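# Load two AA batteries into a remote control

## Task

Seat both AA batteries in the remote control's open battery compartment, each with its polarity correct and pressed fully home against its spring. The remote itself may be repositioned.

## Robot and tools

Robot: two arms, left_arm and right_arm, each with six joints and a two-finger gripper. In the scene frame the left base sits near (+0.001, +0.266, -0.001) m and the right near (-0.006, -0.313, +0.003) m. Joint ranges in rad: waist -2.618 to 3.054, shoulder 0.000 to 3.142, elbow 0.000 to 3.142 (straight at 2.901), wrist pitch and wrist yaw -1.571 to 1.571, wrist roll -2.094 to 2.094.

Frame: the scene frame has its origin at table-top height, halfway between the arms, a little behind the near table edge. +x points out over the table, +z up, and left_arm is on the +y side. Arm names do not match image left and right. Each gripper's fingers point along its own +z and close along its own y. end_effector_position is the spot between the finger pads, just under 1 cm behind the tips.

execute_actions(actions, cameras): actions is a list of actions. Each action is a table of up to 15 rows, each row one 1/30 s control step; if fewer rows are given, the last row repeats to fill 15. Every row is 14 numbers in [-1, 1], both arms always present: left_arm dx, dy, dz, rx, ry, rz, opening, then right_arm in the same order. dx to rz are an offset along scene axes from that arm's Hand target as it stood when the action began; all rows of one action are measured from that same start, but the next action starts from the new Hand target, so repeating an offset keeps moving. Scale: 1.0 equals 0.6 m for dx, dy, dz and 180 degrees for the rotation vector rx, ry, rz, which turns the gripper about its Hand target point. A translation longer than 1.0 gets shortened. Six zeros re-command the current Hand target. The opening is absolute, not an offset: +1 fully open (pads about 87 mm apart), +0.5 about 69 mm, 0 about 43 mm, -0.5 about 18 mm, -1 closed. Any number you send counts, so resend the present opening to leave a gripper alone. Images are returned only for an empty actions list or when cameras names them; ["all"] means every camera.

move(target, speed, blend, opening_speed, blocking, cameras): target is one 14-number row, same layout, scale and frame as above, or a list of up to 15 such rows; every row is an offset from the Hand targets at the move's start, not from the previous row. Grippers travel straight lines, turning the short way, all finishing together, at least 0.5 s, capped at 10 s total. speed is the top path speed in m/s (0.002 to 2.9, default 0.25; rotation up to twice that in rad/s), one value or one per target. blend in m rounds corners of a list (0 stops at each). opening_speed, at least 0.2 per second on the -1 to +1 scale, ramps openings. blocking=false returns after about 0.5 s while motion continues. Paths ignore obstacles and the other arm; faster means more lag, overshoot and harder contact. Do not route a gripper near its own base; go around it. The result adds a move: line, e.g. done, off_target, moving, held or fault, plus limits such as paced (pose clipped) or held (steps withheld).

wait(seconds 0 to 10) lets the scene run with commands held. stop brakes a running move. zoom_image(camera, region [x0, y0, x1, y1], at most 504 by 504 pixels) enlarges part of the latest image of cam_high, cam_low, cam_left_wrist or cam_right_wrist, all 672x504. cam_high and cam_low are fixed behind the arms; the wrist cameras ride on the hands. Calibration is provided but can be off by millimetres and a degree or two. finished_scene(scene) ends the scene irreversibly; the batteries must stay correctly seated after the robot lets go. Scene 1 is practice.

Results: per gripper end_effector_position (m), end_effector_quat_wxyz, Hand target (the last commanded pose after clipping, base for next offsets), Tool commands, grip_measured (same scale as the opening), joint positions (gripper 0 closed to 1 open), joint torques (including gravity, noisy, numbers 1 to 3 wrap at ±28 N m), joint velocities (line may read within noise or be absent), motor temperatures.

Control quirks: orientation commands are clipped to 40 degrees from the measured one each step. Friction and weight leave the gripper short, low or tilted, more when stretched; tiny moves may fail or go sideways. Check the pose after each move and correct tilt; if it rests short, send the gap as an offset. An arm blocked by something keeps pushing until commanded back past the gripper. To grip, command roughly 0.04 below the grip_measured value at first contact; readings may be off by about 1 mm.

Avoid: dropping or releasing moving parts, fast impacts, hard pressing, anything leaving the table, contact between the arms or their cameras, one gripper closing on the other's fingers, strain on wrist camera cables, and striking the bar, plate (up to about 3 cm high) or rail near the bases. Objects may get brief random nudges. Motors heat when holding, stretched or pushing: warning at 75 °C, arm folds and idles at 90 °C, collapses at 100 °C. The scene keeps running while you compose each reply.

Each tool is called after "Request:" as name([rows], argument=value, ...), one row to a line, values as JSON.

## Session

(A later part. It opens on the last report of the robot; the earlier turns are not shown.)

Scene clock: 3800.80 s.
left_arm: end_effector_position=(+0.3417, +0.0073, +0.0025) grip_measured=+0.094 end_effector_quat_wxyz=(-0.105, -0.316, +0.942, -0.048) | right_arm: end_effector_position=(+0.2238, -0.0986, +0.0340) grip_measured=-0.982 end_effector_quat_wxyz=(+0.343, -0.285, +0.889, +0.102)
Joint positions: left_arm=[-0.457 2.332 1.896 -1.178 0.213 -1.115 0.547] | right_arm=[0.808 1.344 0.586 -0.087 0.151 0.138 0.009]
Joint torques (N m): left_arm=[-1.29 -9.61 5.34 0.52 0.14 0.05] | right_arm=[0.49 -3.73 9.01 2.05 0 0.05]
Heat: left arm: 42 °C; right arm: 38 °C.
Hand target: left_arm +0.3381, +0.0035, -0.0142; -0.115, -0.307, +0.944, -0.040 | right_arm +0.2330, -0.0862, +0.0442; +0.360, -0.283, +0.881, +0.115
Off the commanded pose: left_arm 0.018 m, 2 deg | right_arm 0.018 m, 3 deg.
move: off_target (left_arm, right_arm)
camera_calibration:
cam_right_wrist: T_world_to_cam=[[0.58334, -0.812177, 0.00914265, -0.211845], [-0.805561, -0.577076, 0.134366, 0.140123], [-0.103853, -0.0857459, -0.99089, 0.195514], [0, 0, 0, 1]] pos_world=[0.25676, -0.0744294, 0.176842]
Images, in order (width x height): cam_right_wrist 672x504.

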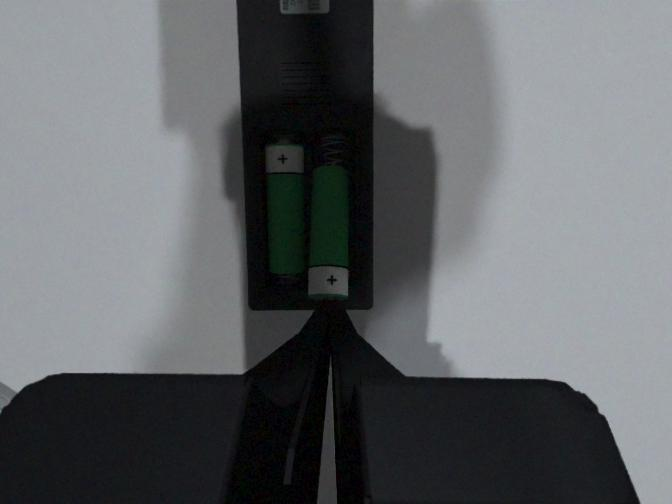

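Request:
move(target=[0,0,0,0,0,0,0.02,0.0122,0.0090,-0.003,0,0,0,-1], speed=0.05, cameras=["cam_right_wrist"])

Request:
zoom_image(camera="cam_right_wrist", region=[240, 130, 420, 340])

Scene clock: 3809.23 s.
left_arm: end_effector_position=(+0.3417, +0.0073, +0.0025) grip_measured=+0.094 end_effector_quat_wxyz=(-0.105, -0.316, +0.942, -0.048) | right_arm: end_effector_position=(+0.2273, -0.0946, +0.0326) grip_measured=-0.982 end_effector_quat_wxyz=(+0.339, -0.286, +0.890, +0.101)
Joint positions: left_arm=[-0.457 2.332 1.896 -1.178 0.213 -1.115 0.547] | right_arm=[0.808 1.376 0.609 -0.087 0.15 0.138 0.009]
Joint torques (N m): left_arm=[-1.26 -9.58 5.3 0.52 0.14 0.05] | right_arm=[-0.16 -3.26 9.06 2.22 -0.03 0]
Heat: left arm: 42 °C; right arm: 38 °C.
Hand target: left_arm +0.3381, +0.0035, -0.0142; -0.115, -0.307, +0.944, -0.040 | right_arm +0.2404, -0.0808, +0.0425; +0.360, -0.283, +0.881, +0.115
Off the commanded pose: left_arm 0.018 m, 2 deg | right_arm 0.021 m, 3 deg.
move: off_target (left_arm, right_arm)
camera_calibration:
cam_right_wrist: T_world_to_cam=[[0.583846, -0.811799, 0.0103442, -0.210809], [-0.804318, -0.576638, 0.143393, 0.144843], [-0.110441, -0.0920392, -0.989612, 0.195567], [0, 0, 0, 1]] pos_world=[0.261178, -0.0696131, 0.174946]
Images, in order (width x height): cam_right_wrist 672x504.

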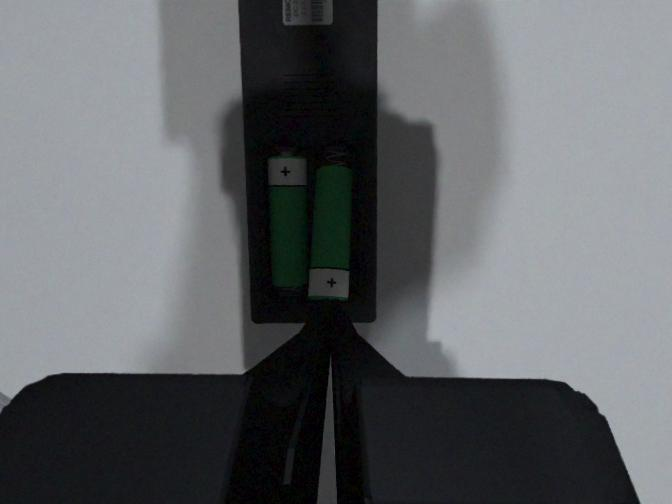

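Scaled by 2.400.

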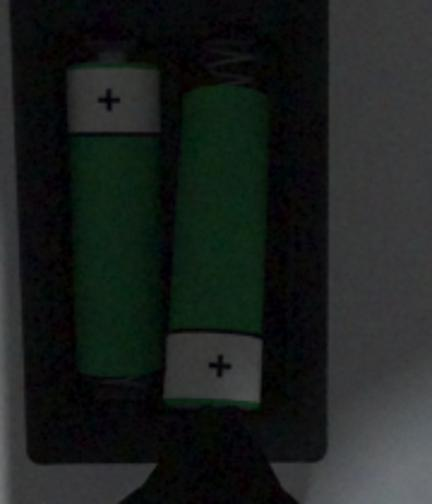

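Request:
move(target=[0,0,0,0,0,0,0.02,0.0125,0.0080,-0.003,0,0,0,-1], speed=0.05, cameras=["cam_right_wrist"])

Request:
zoom_image(camera="cam_right_wrist", region=[240, 130, 420, 340])

Scene clock: 3816.30 s.
left_arm: end_effector_position=(+0.3418, +0.0073, +0.0025) grip_measured=+0.094 end_effector_quat_wxyz=(-0.105, -0.316, +0.942, -0.048) | right_arm: end_effector_position=(+0.2283, -0.0945, +0.0280) grip_measured=-0.982 end_effector_quat_wxyz=(+0.328, -0.289, +0.894, +0.095)
Joint positions: left_arm=[-0.457 2.332 1.896 -1.178 0.213 -1.115 0.547] | right_arm=[0.805 1.408 0.629 -0.103 0.146 0.133 0.009]
Joint torques (N m): left_arm=[-1.31 -9.59 5.33 0.52 0.13 0.06] | right_arm=[-0.57 -3.3 9.31 2.47 -0.04 -0.02]
Heat: left arm: 42 °C; right arm: 38 °C.
Hand target: left_arm +0.3381, +0.0035, -0.0142; -0.115, -0.307, +0.944, -0.040 | right_arm +0.2478, -0.0761, +0.0406; +0.360, -0.283, +0.881, +0.115
Off the commanded pose: left_arm 0.018 m, 2 deg | right_arm 0.030 m, 5 deg.
move: off_target (left_arm, right_arm)
camera_calibration:
cam_right_wrist: T_world_to_cam=[[0.58622, -0.810006, 0.015348, -0.211818], [-0.799751, -0.575565, 0.170657, 0.144699], [-0.129399, -0.112317, -0.985211, 0.193461], [0, 0, 0, 1]] pos_world=[0.264929, -0.0665616, 0.169157]
Images, in order (width x height): cam_right_wrist 672x504.

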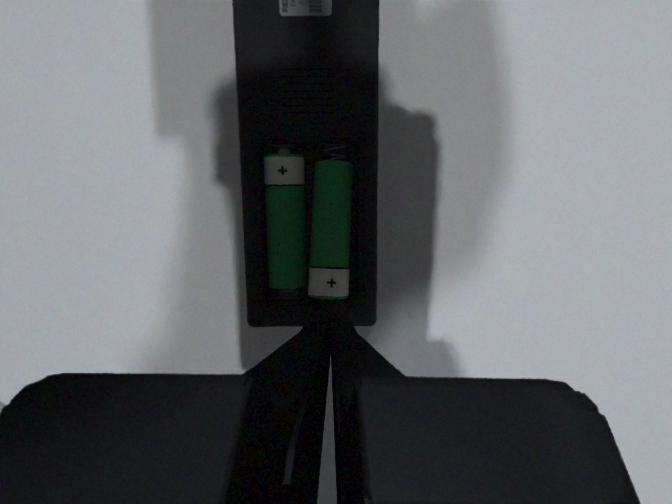

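Scaled by 2.400.

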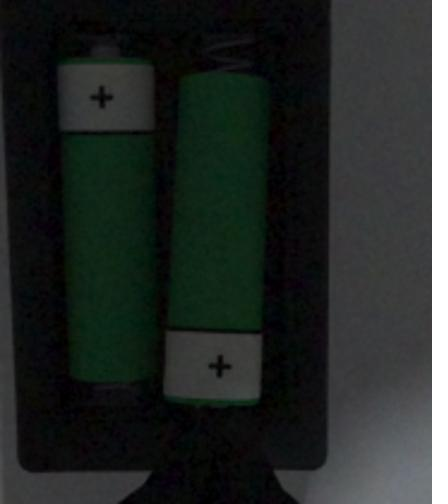

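Request:
zoom_image(camera="cam_right_wrist", region=[255, 135, 375, 225])

Request:
zoom_image(camera="cam_right_wrist", region=[255, 245, 375, 335])

Scaled by 4.200.

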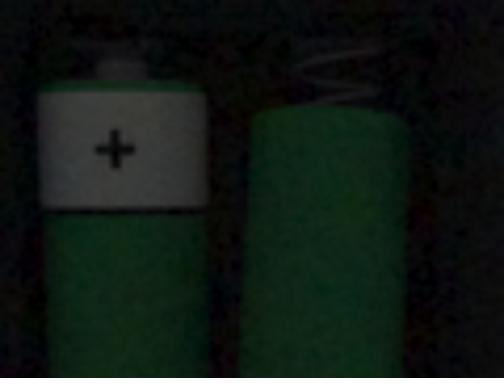

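Scaled by 4.200.

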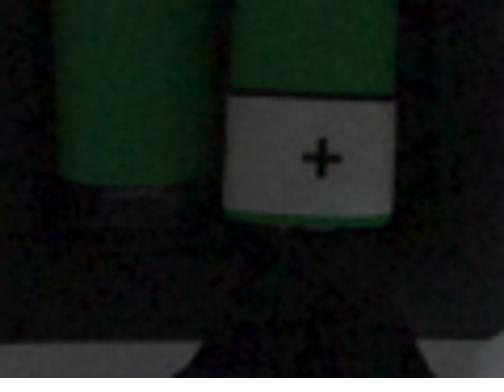

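Request:
move([
  [0,0,0,0,0,0,0.02,-0.037,-0.03,0.0,0,0,0,-1],
  [0,0,0,0,0,0,0.02,-0.045,-0.036,0.035,0,0,0,-1],
], speed=0.08, blend=0.006, cameras=["cam_right_wrist"])

Request:
zoom_image(camera="cam_right_wrist", region=[240, 110, 420, 320])

Scene clock: 3862.87 s.
left_arm: end_effector_position=(+0.3417, +0.0073, +0.0025) grip_measured=+0.094 end_effector_quat_wxyz=(-0.105, -0.316, +0.942, -0.048) | right_arm: end_effector_position=(+0.2142, -0.1073, +0.0442) grip_measured=-0.982 end_effector_quat_wxyz=(+0.338, -0.290, +0.890, +0.101)
Joint positions: left_arm=[-0.457 2.332 1.896 -1.178 0.213 -1.114 0.547] | right_arm=[0.81 1.268 0.586 -0.175 0.146 0.133 0.009]
Joint torques (N m): left_arm=[-1.32 -9.63 5.29 0.52 0.13 0.05] | right_arm=[0.83 -6.49 8.99 1.8 0.08 0.13]
Heat: left arm: 42 °C; right arm: 38 °C.
Hand target: left_arm +0.3381, +0.0036, -0.0142; -0.115, -0.307, +0.944, -0.040 | right_arm +0.2209, -0.0976, +0.0617; +0.360, -0.283, +0.881, +0.115
Off the commanded pose: left_arm 0.018 m, 2 deg | right_arm 0.021 m, 3 deg.
move: off_target (left_arm, right_arm)
camera_calibration:
cam_right_wrist: T_world_to_cam=[[0.590177, -0.807202, 0.0107605, -0.214498], [-0.799457, -0.58256, 0.146603, 0.123547], [-0.112069, -0.0951241, -0.989137, 0.204473], [0, 0, 0, 1]] pos_world=[0.248277, -0.0817195, 0.186448]
Images, in order (width x height): cam_right_wrist 672x504.

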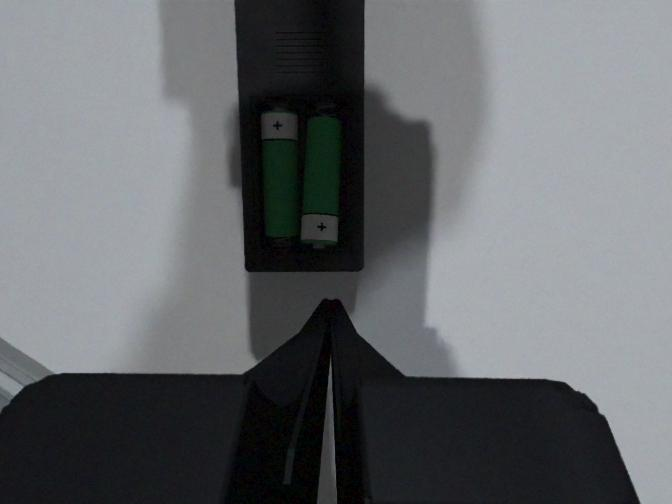

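Scaled by 2.400.

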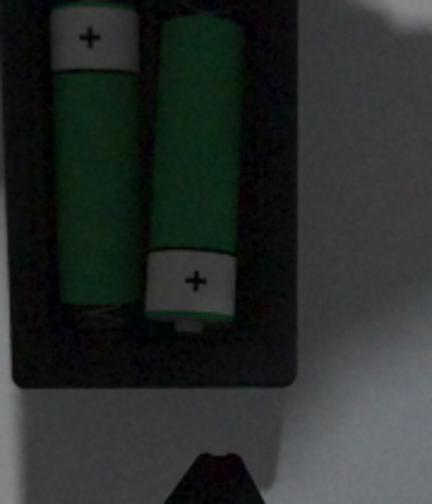

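Request:
move([
  [0,0,0,0,0,0,0.02,0.0,0.005,0.014,-0.039,0.054,0,-1],
  [0,0,0,0,0,0,0.02,0.0237,0.0288,0.01,-0.039,0.054,0,-1],
], speed=0.08, cameras=["cam_right_wrist"])

Request:
zoom_image(camera="cam_right_wrist", region=[240, 160, 420, 370])

Scene clock: 3878.67 s.
left_arm: end_effector_position=(+0.3417, +0.0073, +0.0025) grip_measured=+0.094 end_effector_quat_wxyz=(-0.105, -0.316, +0.942, -0.048) | right_arm: end_effector_position=(+0.2253, -0.0907, +0.0596) grip_measured=-0.982 end_effector_quat_wxyz=(+0.252, -0.304, +0.916, +0.070)
Joint positions: left_arm=[-0.457 2.332 1.896 -1.178 0.213 -1.114 0.547] | right_arm=[0.805 1.469 0.899 -0.478 0.119 0.14 0.009]
Joint torques (N m): left_arm=[-1.29 -9.62 5.3 0.52 0.13 0.05] | right_arm=[-0.5 -5.15 9.13 1.7 -0.06 0.17]
Heat: left arm: 42 °C; right arm: 38 °C.
Hand target: left_arm +0.3381, +0.0036, -0.0142; -0.115, -0.307, +0.944, -0.040 | right_arm +0.2350, -0.0804, +0.0676; +0.266, -0.294, +0.914, +0.085
Off the commanded pose: left_arm 0.018 m, 2 deg | right_arm 0.016 m, 3 deg.
move: off_target (left_arm, right_arm)
camera_calibration:
cam_right_wrist: T_world_to_cam=[[0.597545, -0.801613, 0.0188813, -0.209388], [-0.759985, -0.558692, 0.332094, 0.121997], [-0.255662, -0.21279, -0.943057, 0.241537], [0, 0, 0, 1]] pos_world=[0.279587, -0.0482928, 0.191222]
Images, in order (width x height): cam_right_wrist 672x504.

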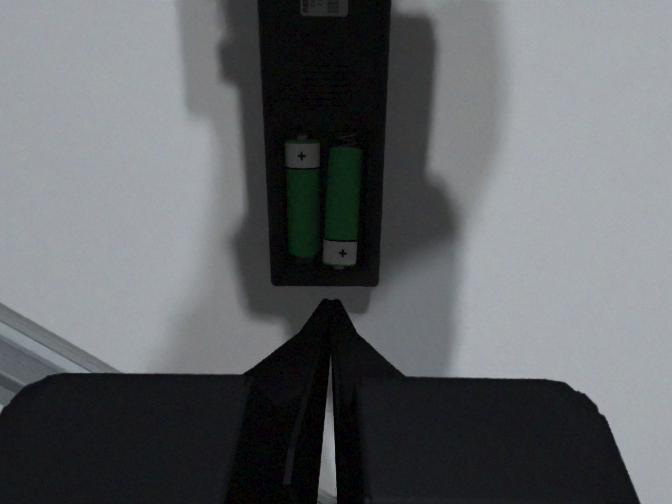

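Scaled by 2.400.

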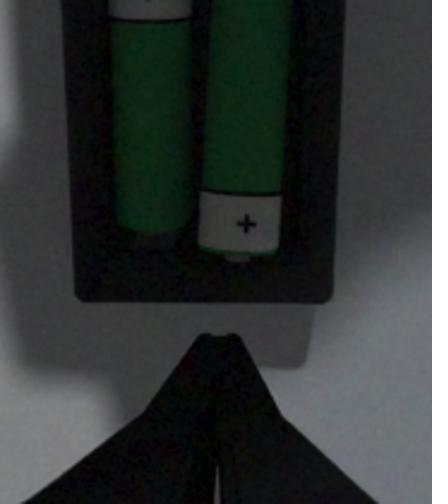

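Request:
move([
  [0,0,0,0,0,0,0.02,0.018,0.000,-0.012,0,0,0,-1],
], speed=0.06, cameras=["cam_right_wrist"])

Request:
zoom_image(camera="cam_right_wrist", region=[240, 160, 420, 370])

Scene clock: 3890.50 s.
left_arm: end_effector_position=(+0.3417, +0.0073, +0.0025) grip_measured=+0.094 end_effector_quat_wxyz=(-0.105, -0.316, +0.942, -0.048) | right_arm: end_effector_position=(+0.2338, -0.0921, +0.0525) grip_measured=-0.982 end_effector_quat_wxyz=(+0.248, -0.294, +0.920, +0.070)
Joint positions: left_arm=[-0.457 2.332 1.896 -1.178 0.213 -1.114 0.547] | right_arm=[0.776 1.504 0.905 -0.455 0.105 0.136 0.009]
Joint torques (N m): left_arm=[-1.33 -9.62 5.3 0.52 0.13 0.05] | right_arm=[-0.31 -5.29 9.07 1.81 -0.06 -0.03]
Heat: left arm: 42 °C; right arm: 38 °C.
Hand target: left_arm +0.3381, +0.0036, -0.0142; -0.115, -0.307, +0.944, -0.040 | right_arm +0.2458, -0.0803, +0.0604; +0.266, -0.294, +0.914, +0.085
Off the commanded pose: left_arm 0.018 m, 2 deg | right_arm 0.019 m, 3 deg.
move: off_target (left_arm, right_arm)
camera_calibration:
cam_right_wrist: T_world_to_cam=[[0.582271, -0.812932, 0.0100644, -0.212406], [-0.766464, -0.544775, 0.340226, 0.132401], [-0.271098, -0.205818, -0.94029, 0.240828], [0, 0, 0, 1]] pos_world=[0.290446, -0.0509759, 0.183539]
Images, in order (width x height): cam_right_wrist 672x504.

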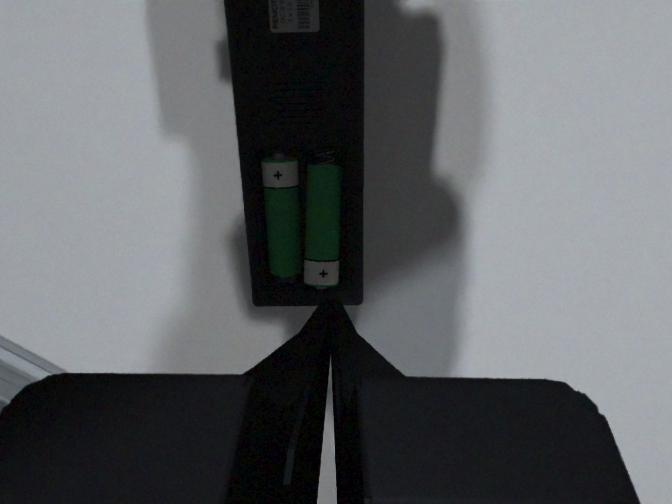

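Scaled by 2.400.

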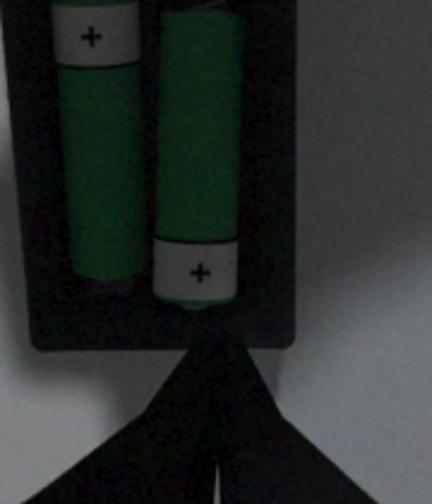

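Request:
move([
  [0,0,0,0,0,0,0.02,-0.009,0.0126,-0.004,0,0,0,-1],
], speed=0.06, cameras=["cam_right_wrist"])

Request:
zoom_image(camera="cam_right_wrist", region=[240, 160, 420, 370])

Scene clock: 3901.50 s.
left_arm: end_effector_position=(+0.3417, +0.0073, +0.0025) grip_measured=+0.094 end_effector_quat_wxyz=(-0.105, -0.316, +0.942, -0.048) | right_arm: end_effector_position=(+0.2300, -0.0865, +0.0498) grip_measured=-0.982 end_effector_quat_wxyz=(+0.245, -0.301, +0.919, +0.073)
Joint positions: left_arm=[-0.457 2.332 1.896 -1.178 0.213 -1.114 0.547] | right_arm=[0.795 1.515 0.905 -0.448 0.105 0.142 0.009]
Joint torques (N m): left_arm=[-1.31 -9.59 5.31 0.51 0.14 0.04] | right_arm=[0.9 -5.46 9.03 1.8 0.09 0.18]
Heat: left arm: 42 °C; right arm: 38 °C.
Hand target: left_arm +0.3381, +0.0036, -0.0142; -0.115, -0.307, +0.944, -0.040 | right_arm +0.2404, -0.0727, +0.0579; +0.266, -0.294, +0.914, +0.085
Off the commanded pose: left_arm 0.018 m, 2 deg | right_arm 0.019 m, 3 deg.
move: off_target (left_arm, right_arm)
camera_calibration:
cam_right_wrist: T_world_to_cam=[[0.593865, -0.804531, 0.00740616, -0.207578], [-0.757051, -0.555654, 0.34369, 0.130192], [-0.272394, -0.209712, -0.939054, 0.238275], [0, 0, 0, 1]] pos_world=[0.28674, -0.0446924, 0.180545]
Images, in order (width x height): cam_right_wrist 672x504.

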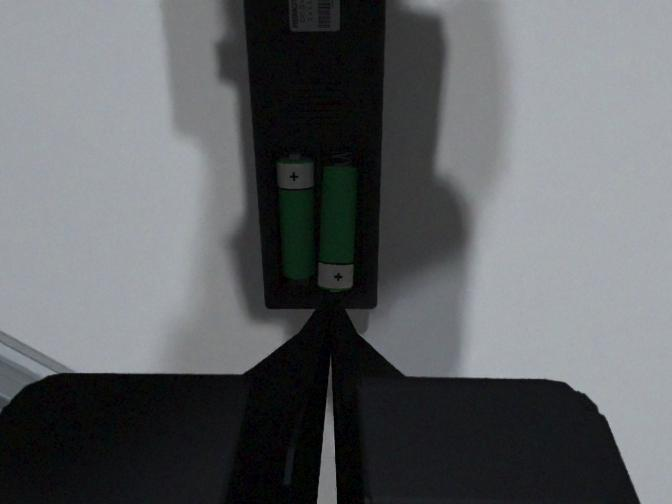

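Scaled by 2.400.

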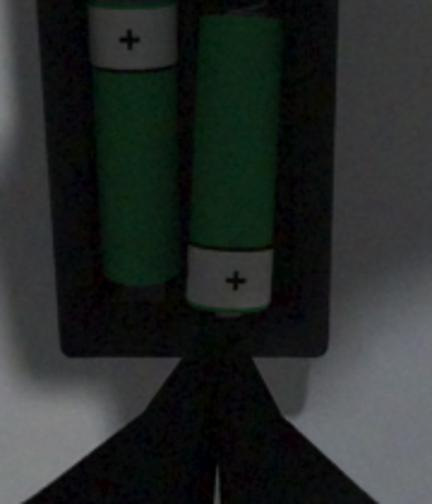

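Request:
move([
  [0,0,0,0,0,0,0.02,-0.004,-0.004,-0.062,0,0,0,-1],
], speed=0.05, cameras=["cam_right_wrist"])

Request:
zoom_image(camera="cam_right_wrist", region=[240, 160, 420, 370])

Scene clock: 3910.23 s.
left_arm: end_effector_position=(+0.3417, +0.0073, +0.0025) grip_measured=+0.094 end_effector_quat_wxyz=(-0.105, -0.316, +0.942, -0.048) | right_arm: end_effector_position=(+0.2409, -0.0739, +0.0293) grip_measured=-0.982 end_effector_quat_wxyz=(+0.273, -0.296, +0.911, +0.089)
Joint positions: left_arm=[-0.457 2.332 1.896 -1.178 0.213 -1.114 0.547] | right_arm=[0.797 1.566 0.837 -0.262 0.105 0.145 0.009]
Joint torques (N m): left_arm=[-1.28 -9.59 5.3 0.51 0.13 0.05] | right_arm=[0.61 -5.2 5.15 1.69 0.09 0.15]
Heat: left arm: 42 °C; right arm: 38 °C.
Hand target: left_arm +0.3381, +0.0036, -0.0142; -0.115, -0.307, +0.944, -0.040 | right_arm +0.2380, -0.0752, +0.0208; +0.266, -0.294, +0.914, +0.085
Off the commanded pose: left_arm 0.018 m, 2 deg | right_arm 0.009 m, 1 deg.
move: off_target (left_arm)
camera_calibration:
cam_right_wrist: T_world_to_cam=[[0.593119, -0.805098, -0.00526253, -0.203219], [-0.771847, -0.570458, 0.280767, 0.156763], [-0.229047, -0.162466, -0.959761, 0.218214], [0, 0, 0, 1]] pos_world=[0.291511, -0.0387324, 0.16435]
Images, in order (width x height): cam_right_wrist 672x504.

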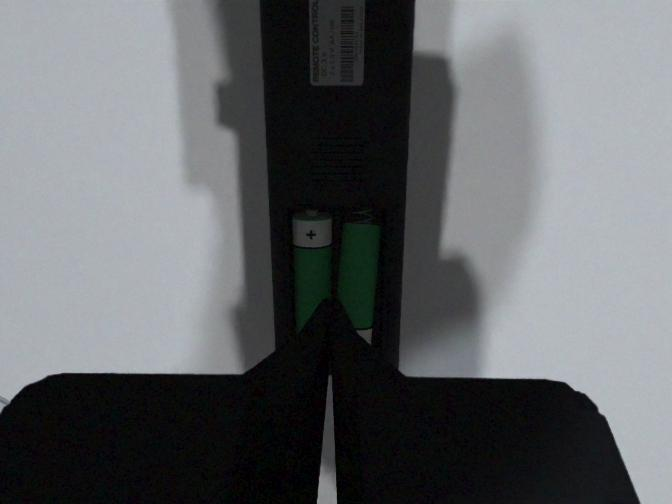

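Scaled by 2.400.

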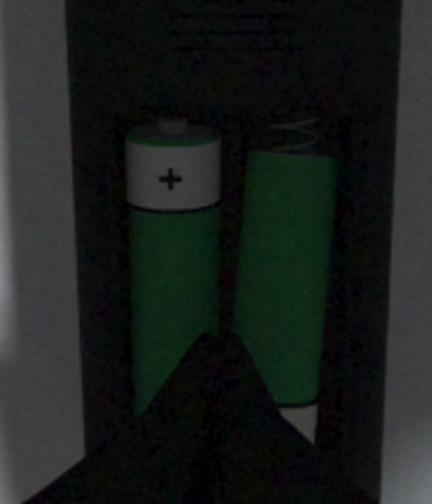

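Request:
move([
  [0,0,0,0,0,0,0.02,-0.008,-0.006,0.03,0,0,0,-1],
  [0,0,0,0,0,0,0.02,-0.012,-0.011,0.062,0,0,0,-1],
], speed=0.06, blend=0.005, cameras=["cam_right_wrist"])

Request:
zoom_image(camera="cam_right_wrist", region=[240, 160, 420, 370])

Scene clock: 3921.33 s.
left_arm: end_effector_position=(+0.3416, +0.0072, +0.0026) grip_measured=+0.094 end_effector_quat_wxyz=(-0.106, -0.316, +0.942, -0.048) | right_arm: end_effector_position=(+0.2233, -0.0904, +0.0399) grip_measured=-0.982 end_effector_quat_wxyz=(+0.241, -0.301, +0.920, +0.072)
Joint positions: left_arm=[-0.457 2.332 1.896 -1.178 0.214 -1.114 0.547] | right_arm=[0.8 1.509 0.859 -0.417 0.105 0.148 0.009]
Joint torques (N m): left_arm=[-1.31 -9.58 5.33 0.51 0.12 0.06] | right_arm=[0.57 -9.4 8.77 1.43 0.11 0.15]
Heat: left arm: 42 °C; right arm: 37 °C.
Hand target: left_arm +0.3381, +0.0035, -0.0142; -0.115, -0.307, +0.944, -0.040 | right_arm +0.2309, -0.0818, +0.0581; +0.266, -0.294, +0.914, +0.085
Off the commanded pose: left_arm 0.018 m, 2 deg | right_arm 0.021 m, 3 deg.
move: off_target (left_arm, right_arm)
camera_calibration:
cam_right_wrist: T_world_to_cam=[[0.594557, -0.804031, 0.00604272, -0.206654], [-0.754065, -0.554969, 0.351276, 0.125499], [-0.279083, -0.21341, -0.936252, 0.227379], [0, 0, 0, 1]] pos_world=[0.28096, -0.0479828, 0.170048]
Images, in order (width x height): cam_right_wrist 672x504.

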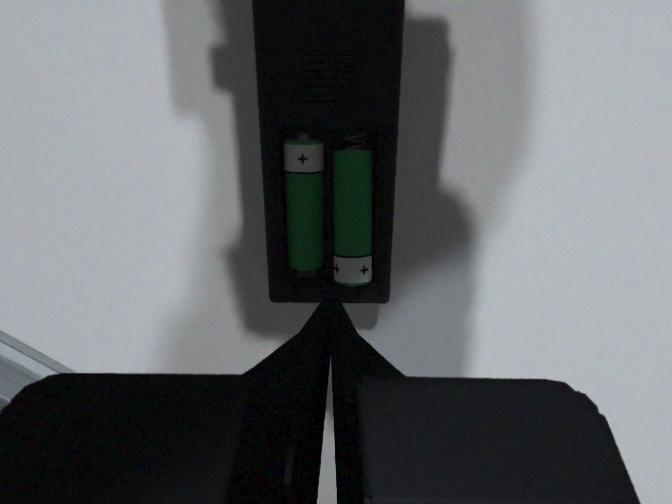

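Scaled by 2.400.

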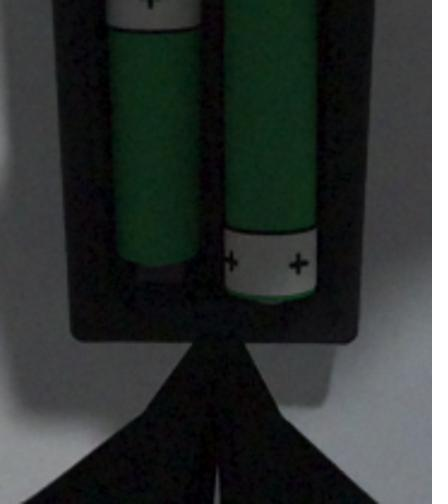

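Request:
move([
  [0,0,0,0,0,0,0.02,0.0087,-0.0163,0.0,0,0,0,-1],
], speed=0.06, cameras=["cam_right_wrist"])

Request:
zoom_image(camera="cam_right_wrist", region=[240, 160, 420, 370])

Scene clock: 3938.33 s.
left_arm: end_effector_position=(+0.3416, +0.0072, +0.0026) grip_measured=+0.094 end_effector_quat_wxyz=(-0.106, -0.316, +0.942, -0.048) | right_arm: end_effector_position=(+0.2305, -0.0972, +0.0432) grip_measured=-0.982 end_effector_quat_wxyz=(+0.247, -0.294, +0.921, +0.070)
Joint positions: left_arm=[-0.457 2.332 1.896 -1.178 0.214 -1.114 0.547] | right_arm=[0.771 1.497 0.859 -0.418 0.103 0.133 0.009]
Joint torques (N m): left_arm=[-1.28 -9.62 5.31 0.52 0.12 0.05] | right_arm=[-0.25 -9.47 7.72 1.49 -0.08 -0.01]
Heat: left arm: 42 °C; right arm: 38 °C.
Hand target: left_arm +0.3381, +0.0035, -0.0142; -0.115, -0.307, +0.944, -0.040 | right_arm +0.2361, -0.0915, +0.0580; +0.266, -0.294, +0.914, +0.085
Off the commanded pose: left_arm 0.018 m, 2 deg | right_arm 0.017 m, 3 deg.
move: off_target (left_arm, right_arm)
camera_calibration:
cam_right_wrist: T_world_to_cam=[[0.581185, -0.813707, 0.0102519, -0.214391], [-0.766711, -0.54331, 0.342008, 0.13046], [-0.272724, -0.20663, -0.939641, 0.230364], [0, 0, 0, 1]] pos_world=[0.287452, -0.0559708, 0.174039]
Images, in order (width x height): cam_right_wrist 672x504.

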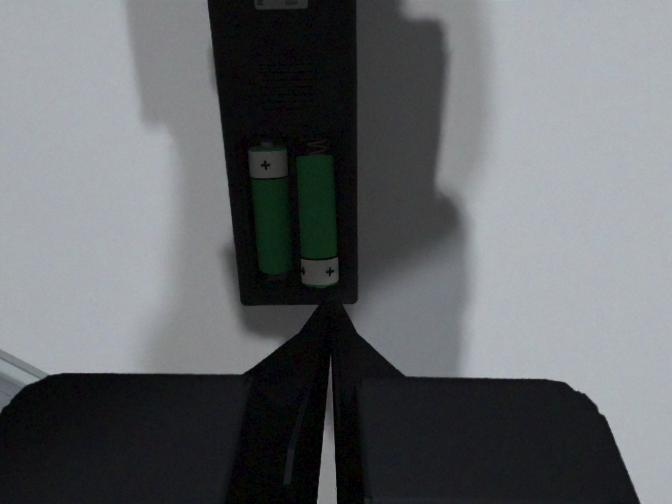

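Scaled by 2.400.

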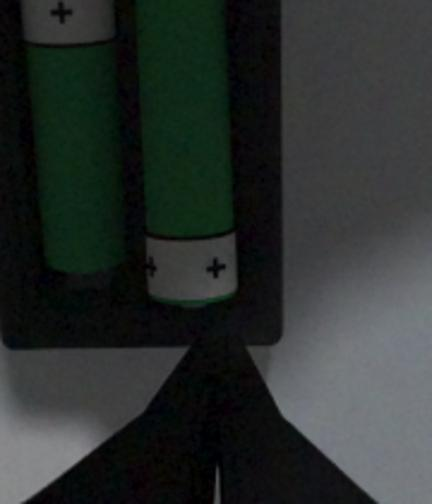

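Request:
move([
  [0,0,0,0,0,0,0.02,-0.0085,0.012,0.0,0,0,0,-1],
], speed=0.06, cameras=["cam_right_wrist"])

Request:
zoom_image(camera="cam_right_wrist", region=[240, 160, 420, 370])

Scene clock: 3952.20 s.
left_arm: end_effector_position=(+0.3416, +0.0072, +0.0026) grip_measured=+0.094 end_effector_quat_wxyz=(-0.106, -0.316, +0.942, -0.048) | right_arm: end_effector_position=(+0.2261, -0.0924, +0.0432) grip_measured=-0.982 end_effector_quat_wxyz=(+0.246, -0.300, +0.919, +0.073)
Joint positions: left_arm=[-0.457 2.332 1.896 -1.178 0.214 -1.114 0.547] | right_arm=[0.79 1.497 0.859 -0.418 0.103 0.138 0.009]
Joint torques (N m): left_arm=[-1.31 -9.58 5.31 0.51 0.12 0.05] | right_arm=[0.91 -8.85 8.27 1.46 0.08 0.17]
Heat: left arm: 42 °C; right arm: 37 °C.
Hand target: left_arm +0.3381, +0.0035, -0.0142; -0.115, -0.307, +0.944, -0.040 | right_arm +0.2310, -0.0843, +0.0580; +0.266, -0.294, +0.914, +0.085
Off the commanded pose: left_arm 0.018 m, 2 deg | right_arm 0.018 m, 3 deg.
move: off_target (left_arm, right_arm)
camera_calibration:
cam_right_wrist: T_world_to_cam=[[0.593608, -0.804721, 0.00737334, -0.209854], [-0.757756, -0.555832, 0.341842, 0.126496], [-0.270989, -0.208507, -0.939729, 0.229575], [0, 0, 0, 1]] pos_world=[0.282636, -0.0506955, 0.174044]
Images, in order (width x height): cam_right_wrist 672x504.

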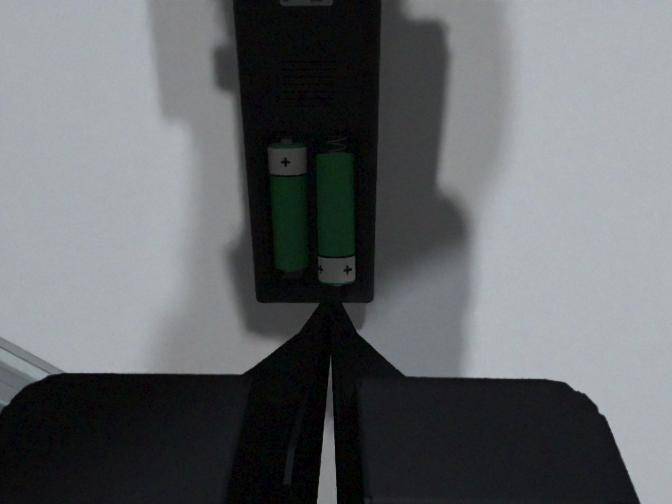

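Scaled by 2.400.

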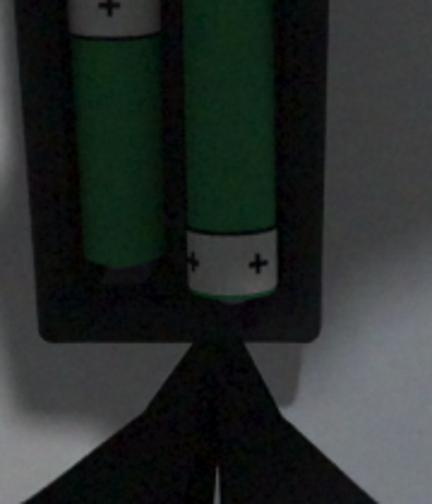

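Request:
move([
  [0,0,0,0,0,0,0.02,0.0013,-0.001,-0.0367,0,0,0,-1],
], speed=0.05, cameras=["cam_right_wrist"])

Request:
zoom_image(camera="cam_right_wrist", region=[240, 160, 420, 370])

Scene clock: 3977.83 s.
left_arm: end_effector_position=(+0.3416, +0.0072, +0.0026) grip_measured=+0.094 end_effector_quat_wxyz=(-0.106, -0.316, +0.942, -0.048) | right_arm: end_effector_position=(+0.2289, -0.0894, +0.0385) grip_measured=-0.982 end_effector_quat_wxyz=(+0.259, -0.298, +0.915, +0.080)
Joint positions: left_arm=[-0.457 2.332 1.896 -1.178 0.214 -1.114 0.547] | right_arm=[0.79 1.497 0.826 -0.353 0.103 0.139 0.009]
Joint torques (N m): left_arm=[-1.31 -9.61 5.35 0.51 0.11 0.05] | right_arm=[0.54 -5.16 5.85 1.88 0.07 0.14]
Motor temperatures (°C): left_arm=[23 42 32 22 19 20 21] | right_arm=[23 29 38 28 19 21 23]
Heat: left arm: 42 °C; right arm: 38 °C.
Hand target: left_arm +0.3381, +0.0035, -0.0142; -0.115, -0.307, +0.944, -0.040 | right_arm +0.2318, -0.0849, +0.0360; +0.266, -0.294, +0.914, +0.085
Off the commanded pose: left_arm 0.018 m, 2 deg | right_arm 0.006 m, 1 deg.
move: off_target (left_arm)
camera_calibration:
cam_right_wrist: T_world_to_cam=[[0.593022, -0.805184, 0.00195011, -0.208778], [-0.765256, -0.562858, 0.312367, 0.134117], [-0.250416, -0.186733, -0.949959, 0.224151], [0, 0, 0, 1]] pos_world=[0.282575, -0.0507599, 0.171447]
Images, in order (width x height): cam_right_wrist 672x504.

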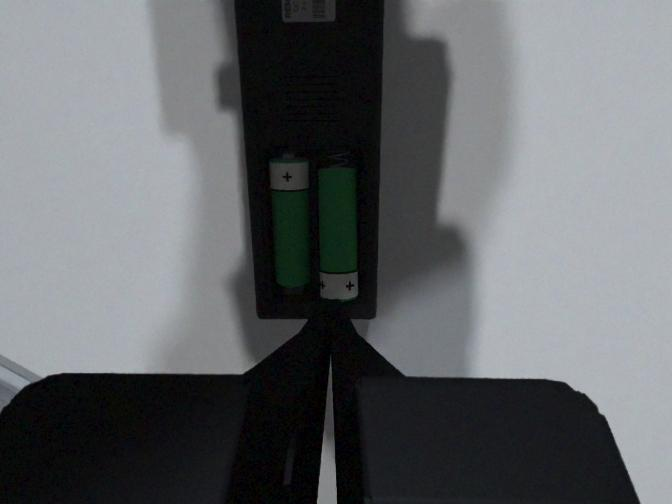

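Scaled by 2.400.

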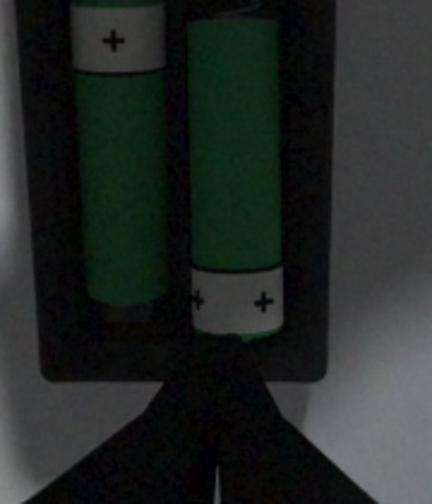

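Request:
move([
  [0,0,0,0,0,0,0.02,0.006,-0.0005,-0.052,0,0,0,-1],
], speed=0.04, cameras=["cam_right_wrist"])

Request:
zoom_image(camera="cam_right_wrist", region=[240, 160, 420, 370])

Scene clock: 3987.50 s.
left_arm: end_effector_position=(+0.3418, +0.0070, +0.0027) grip_measured=+0.094 end_effector_quat_wxyz=(-0.106, -0.319, +0.941, -0.048) | right_arm: end_effector_position=(+0.2323, -0.0830, +0.0193) grip_measured=-0.982 end_effector_quat_wxyz=(+0.268, -0.298, +0.912, +0.090)
Joint positions: left_arm=[-0.457 2.332 1.897 -1.178 0.214 -1.122 0.547] | right_arm=[0.79 1.545 0.775 -0.228 0.093 0.139 0.009]
Joint torques (N m): left_arm=[-1.29 -9.63 5.29 0.51 0.11 0.12] | right_arm=[-0.49 -2.89 4.12 2.13 0.11 0.06]
Heat: left arm: 42 °C; right arm: 37 °C.
Hand target: left_arm +0.3381, +0.0036, -0.0141; -0.115, -0.307, +0.944, -0.040 | right_arm +0.2354, -0.0852, +0.0048; +0.266, -0.294, +0.914, +0.085
Off the commanded pose: left_arm 0.018 m, 2 deg | right_arm 0.015 m, 1 deg.
move: off_target (left_arm, right_arm)
camera_calibration:
cam_right_wrist: T_world_to_cam=[[0.597153, -0.802055, -0.0107549, -0.206043], [-0.765879, -0.574102, 0.289543, 0.145964], [-0.238404, -0.164665, -0.957104, 0.20723], [0, 0, 0, 1]] pos_world=[0.284235, -0.047336, 0.153862]
Images, in order (width x height): cam_right_wrist 672x504.

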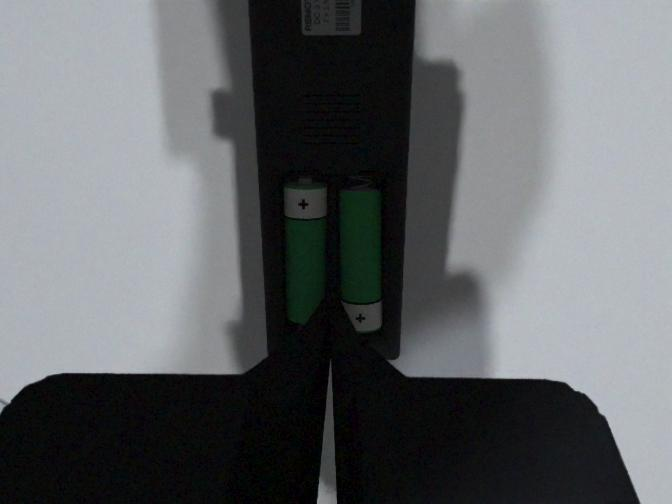

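Scaled by 2.400.

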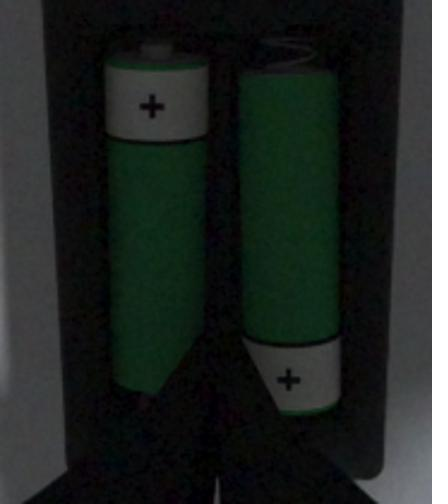

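Request:
move([
  [0,0,0,0,0,0,0.02,-0.006,-0.005,0.04,0,0,0,-1],
  [0,0,0,0,0,0,0.02,0.0043,-0.006,0.083,0,0,0,-1],
  [0,0,0,0,0,0,0.02,0.0043,-0.006,0.083,0,0,0,-0.76],
], speed=0.06, cameras=["cam_right_wrist"])

Request:
zoom_image(camera="cam_right_wrist", region=[240, 160, 420, 370])

Scene clock: 4009.40 s.
left_arm: end_effector_position=(+0.3397, +0.0038, +0.0027) grip_measured=+0.094 end_effector_quat_wxyz=(-0.116, -0.318, +0.939, -0.054) | right_arm: end_effector_position=(+0.2283, -0.0954, +0.0367) grip_measured=-0.760 end_effector_quat_wxyz=(+0.241, -0.296, +0.921, +0.073)
Joint positions: left_arm=[-0.457 2.337 1.897 -1.178 0.238 -1.119 0.547] | right_arm=[0.773 1.513 0.849 -0.4 0.092 0.135 0.12]
Joint torques (N m): left_arm=[-1.28 -10 5.34 0.51 -0.14 0.11] | right_arm=[-0.25 -9.4 8.69 1.45 0.05 -0.03]
Heat: left arm: 42 °C; right arm: 36 °C.
Hand target: left_arm +0.3380, +0.0036, -0.0142; -0.115, -0.307, +0.944, -0.040 | right_arm +0.2380, -0.0889, +0.0546; +0.266, -0.294, +0.914, +0.085
Off the commanded pose: left_arm 0.017 m, 2 deg | right_arm 0.021 m, 3 deg.
move: off_target (left_arm, right_arm); target 3's new opening was sent with right_arm's hand 0.021 m and 3 deg from that target
camera_calibration:
cam_right_wrist: T_world_to_cam=[[0.586412, -0.810012, 0.00116232, -0.212196], [-0.758764, -0.548808, 0.350837, 0.129247], [-0.283545, -0.206617, -0.936436, 0.226342], [0, 0, 0, 1]] pos_world=[0.28668, -0.0541834, 0.166857]
Images, in order (width x height): cam_right_wrist 672x504.

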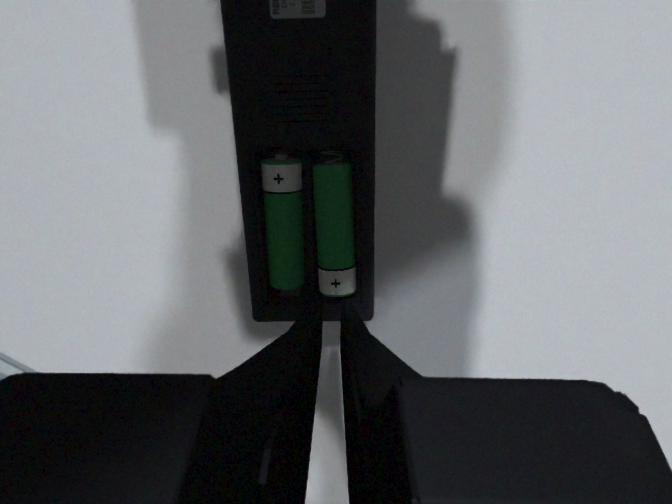

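Scaled by 2.400.

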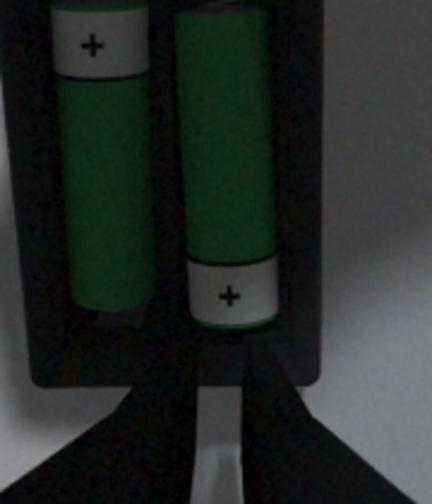

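Request:
move([
  [0,0,0,0,0,0,0.02,-0.0048,-0.0065,-0.034,0,0,0,-0.76],
], speed=0.05, cameras=["cam_right_wrist"])

Request:
zoom_image(camera="cam_right_wrist", region=[240, 160, 420, 370])

Scene clock: 4026.63 s.
left_arm: end_effector_position=(+0.3397, +0.0038, +0.0027) grip_measured=+0.094 end_effector_quat_wxyz=(-0.116, -0.318, +0.939, -0.054) | right_arm: end_effector_position=(+0.2286, -0.0964, +0.0291) grip_measured=-0.760 end_effector_quat_wxyz=(+0.248, -0.295, +0.920, +0.076)
Joint positions: left_arm=[-0.457 2.337 1.897 -1.178 0.238 -1.119 0.547] | right_arm=[0.77 1.513 0.809 -0.344 0.092 0.132 0.12]
Joint torques (N m): left_arm=[-1.29 -10.03 5.33 0.51 -0.14 0.11] | right_arm=[-0.34 -7.66 5.75 1.84 0.02 -0.02]
Heat: left arm: 43 °C; right arm: 36 °C.
Hand target: left_arm +0.3380, +0.0036, -0.0142; -0.115, -0.307, +0.944, -0.040 | right_arm +0.2350, -0.0927, +0.0342; +0.266, -0.294, +0.914, +0.085
Off the commanded pose: left_arm 0.017 m, 2 deg | right_arm 0.009 m, 2 deg.
move: off_target (left_arm)
camera_calibration:
cam_right_wrist: T_world_to_cam=[[0.586012, -0.810302, -0.0000463542, -0.21306], [-0.763298, -0.552039, 0.335602, 0.132833], [-0.271965, -0.196632, -0.942004, 0.217669], [0, 0, 0, 1]] pos_world=[0.285446, -0.0565128, 0.160456]
Images, in order (width x height): cam_right_wrist 672x504.

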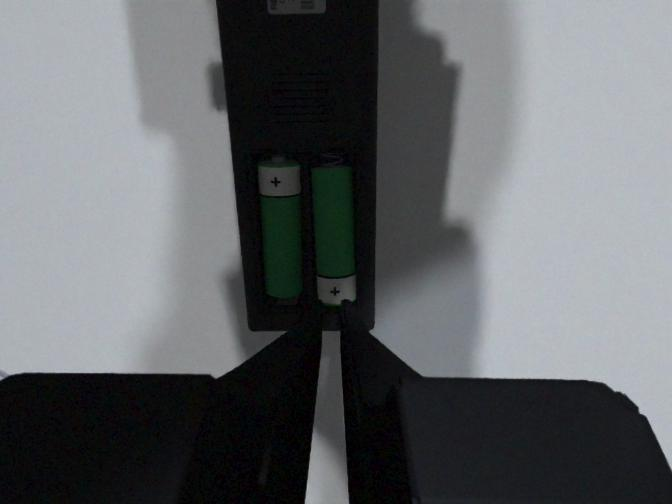

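Scaled by 2.400.

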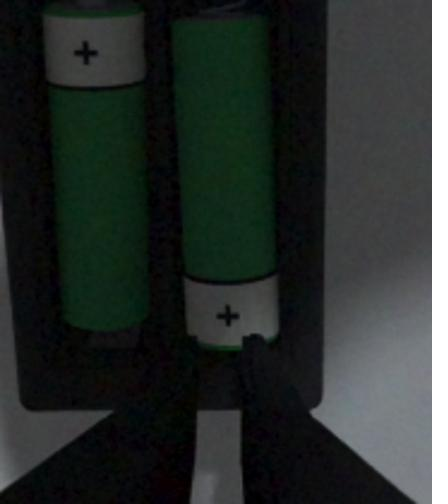

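Request:
move([
  [0,0,0,0,0,0,0.02,0.008,0.002,-0.01,0,0,0,-0.76],
  [0,0,0,0,0,0,0.02,0.008,0.001,-0.052,0,0,0,-0.76],
], speed=0.04, blend=0.004, cameras=["cam_right_wrist"])

Request:
zoom_image(camera="cam_right_wrist", region=[240, 160, 420, 370])

Scene clock: 4037.73 s.
left_arm: end_effector_position=(+0.3397, +0.0038, +0.0027) grip_measured=+0.094 end_effector_quat_wxyz=(-0.116, -0.318, +0.939, -0.054) | right_arm: end_effector_position=(+0.2493, -0.0820, +0.0264) grip_measured=-0.759 end_effector_quat_wxyz=(+0.298, -0.288, +0.905, +0.098)
Joint positions: left_arm=[-0.457 2.337 1.897 -1.178 0.238 -1.119 0.547] | right_arm=[0.758 1.537 0.768 -0.164 0.091 0.12 0.12]
Joint torques (N m): left_arm=[-1.29 -9.99 5.31 0.51 -0.14 0.1] | right_arm=[-0.31 -2.62 3.84 1.6 -0.04 -0.01]
Heat: left arm: 43 °C; right arm: 36 °C.
Hand target: left_arm +0.3380, +0.0036, -0.0142; -0.115, -0.307, +0.944, -0.040 | right_arm +0.2398, -0.0922, +0.0030; +0.266, -0.294, +0.914, +0.085
Off the commanded pose: left_arm 0.017 m, 2 deg | right_arm 0.027 m, 4 deg.
move: off_target (left_arm, right_arm)
camera_calibration:
cam_right_wrist: T_world_to_cam=[[0.584963, -0.810984, -0.0110919, -0.21308], [-0.788327, -0.571729, 0.227301, 0.164907], [-0.190679, -0.124219, -0.973761, 0.210096], [0, 0, 0, 1]] pos_world=[0.294705, -0.0524243, 0.164736]
Images, in order (width x height): cam_right_wrist 672x504.

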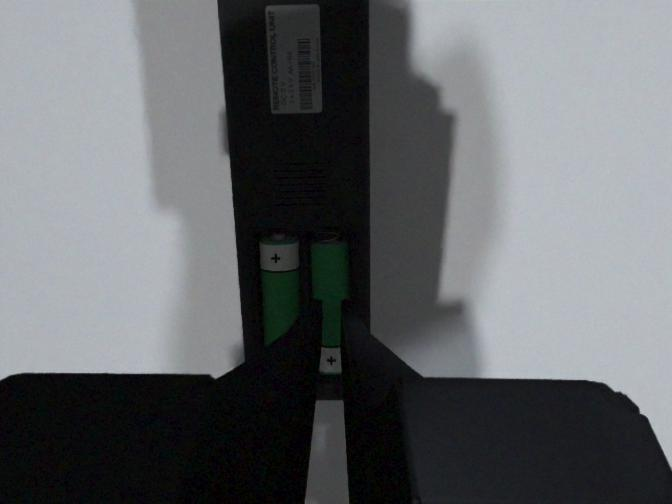

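Scaled by 2.400.

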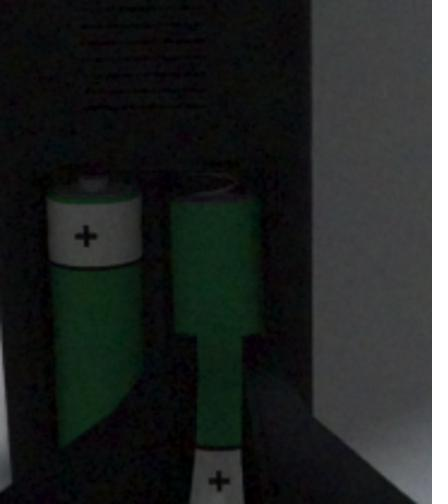

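Request:
move([
  [0,0,0,0,0,0,0.02,-0.022,-0.012,0.05,0,0,0,-0.76],
  [0,0,0,0,0,0,0.02,-0.0022,0.005,0.085,0,0,0,-0.76],
  [0,0,0,0,0,0,0.02,-0.005,0.0005,0.052,0,0,0,-0.76],
], speed=0.07, cameras=["cam_right_wrist"])

Request:
zoom_image(camera="cam_right_wrist", region=[240, 160, 420, 370])

Scene clock: 4061.57 s.
left_arm: end_effector_position=(+0.3396, +0.0039, +0.0027) grip_measured=+0.094 end_effector_quat_wxyz=(-0.116, -0.318, +0.940, -0.054) | right_arm: end_effector_position=(+0.2333, -0.0961, +0.0361) grip_measured=-0.760 end_effector_quat_wxyz=(+0.259, -0.295, +0.916, +0.079)
Joint positions: left_arm=[-0.457 2.337 1.897 -1.178 0.238 -1.118 0.547] | right_arm=[0.762 1.496 0.815 -0.343 0.091 0.12 0.12]
Joint torques (N m): left_arm=[-1.29 -10 5.31 0.51 -0.14 0.09] | right_arm=[0.2 -5.23 5.87 1.86 0.02 0.07]
Heat: left arm: 43 °C; right arm: 35 °C.
Hand target: left_arm +0.3380, +0.0036, -0.0142; -0.115, -0.307, +0.944, -0.040 | right_arm +0.2369, -0.0919, +0.0341; +0.266, -0.294, +0.914, +0.085
Off the commanded pose: left_arm 0.017 m, 2 deg | right_arm 0.006 m, 1 deg.
move: off_target (left_arm)
camera_calibration:
cam_right_wrist: T_world_to_cam=[[0.588047, -0.808825, 0.00176367, -0.215923], [-0.768312, -0.557909, 0.313741, 0.135633], [-0.252777, -0.18585, -0.949507, 0.222348], [0, 0, 0, 1]] pos_world=[0.287386, -0.0576503, 0.168948]
Images, in order (width x height): cam_right_wrist 672x504.

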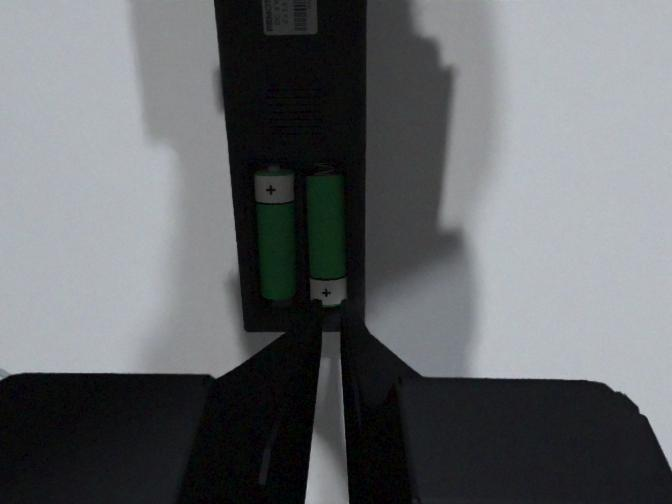

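Scaled by 2.400.

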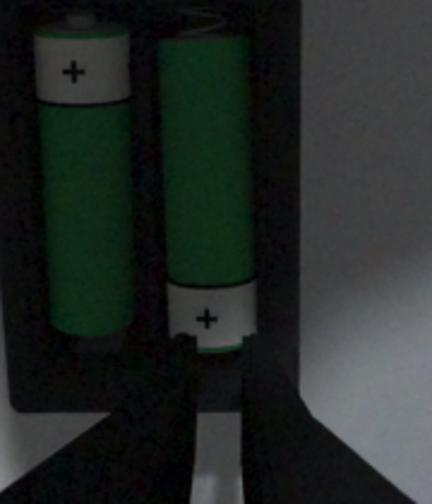

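Request:
move([
  [0,0,0,0,0,0,0.02,-0.003,-0.0015,-0.013,0,0,0,-0.76],
  [0,0,0,0,0,0,0.02,-0.019,-0.0125,-0.057,0,0,0,-0.76],
], speed=0.04, blend=0.004, cameras=["cam_right_wrist"])

Request:
zoom_image(camera="cam_right_wrist", region=[240, 160, 420, 370])

Scene clock: 4069.20 s.
left_arm: end_effector_position=(+0.3395, +0.0052, +0.0024) grip_measured=+0.094 end_effector_quat_wxyz=(-0.115, -0.322, +0.939, -0.050) | right_arm: end_effector_position=(+0.2338, -0.0948, +0.0230) grip_measured=-0.759 end_effector_quat_wxyz=(+0.290, -0.291, +0.907, +0.094)
Joint positions: left_arm=[-0.457 2.337 1.898 -1.184 0.23 -1.126 0.547] | right_arm=[0.764 1.479 0.708 -0.182 0.092 0.12 0.12]
Joint torques (N m): left_arm=[-1.29 -10 5.2 0.56 -0.06 0.16] | right_arm=[0.83 -1.4 3.36 1.9 0.05 0.14]
Heat: left arm: 43 °C; right arm: 35 °C.
Hand target: left_arm +0.3380, +0.0036, -0.0143; -0.115, -0.307, +0.944, -0.040 | right_arm +0.2255, -0.0994, +0.0000; +0.266, -0.294, +0.914, +0.085
Off the commanded pose: left_arm 0.017 m, 2 deg | right_arm 0.025 m, 3 deg.
move: off_target (left_arm, right_arm)
camera_calibration:
cam_right_wrist: T_world_to_cam=[[0.588881, -0.808188, -0.00711517, -0.215067], [-0.782307, -0.57219, 0.246162, 0.144272], [-0.203016, -0.139394, -0.969203, 0.203552], [0, 0, 0, 1]] pos_world=[0.280838, -0.0628897, 0.160239]
Images, in order (width x height): cam_right_wrist 672x504.

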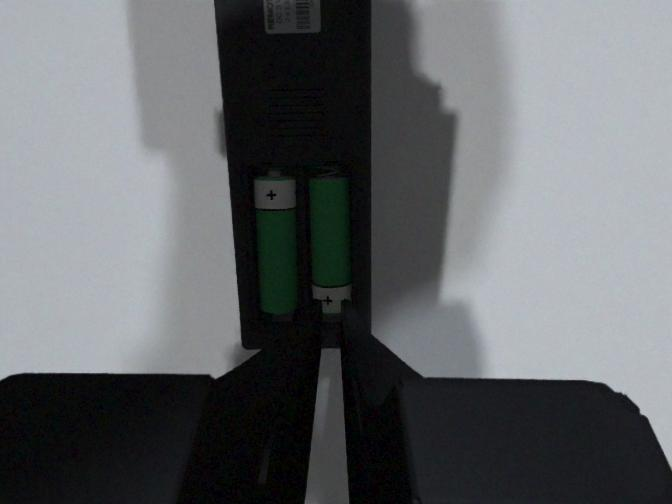

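Scaled by 2.400.

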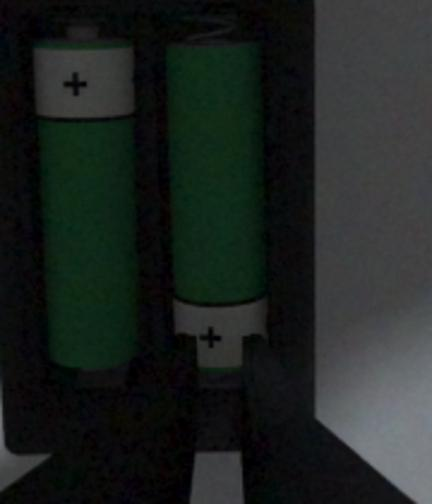

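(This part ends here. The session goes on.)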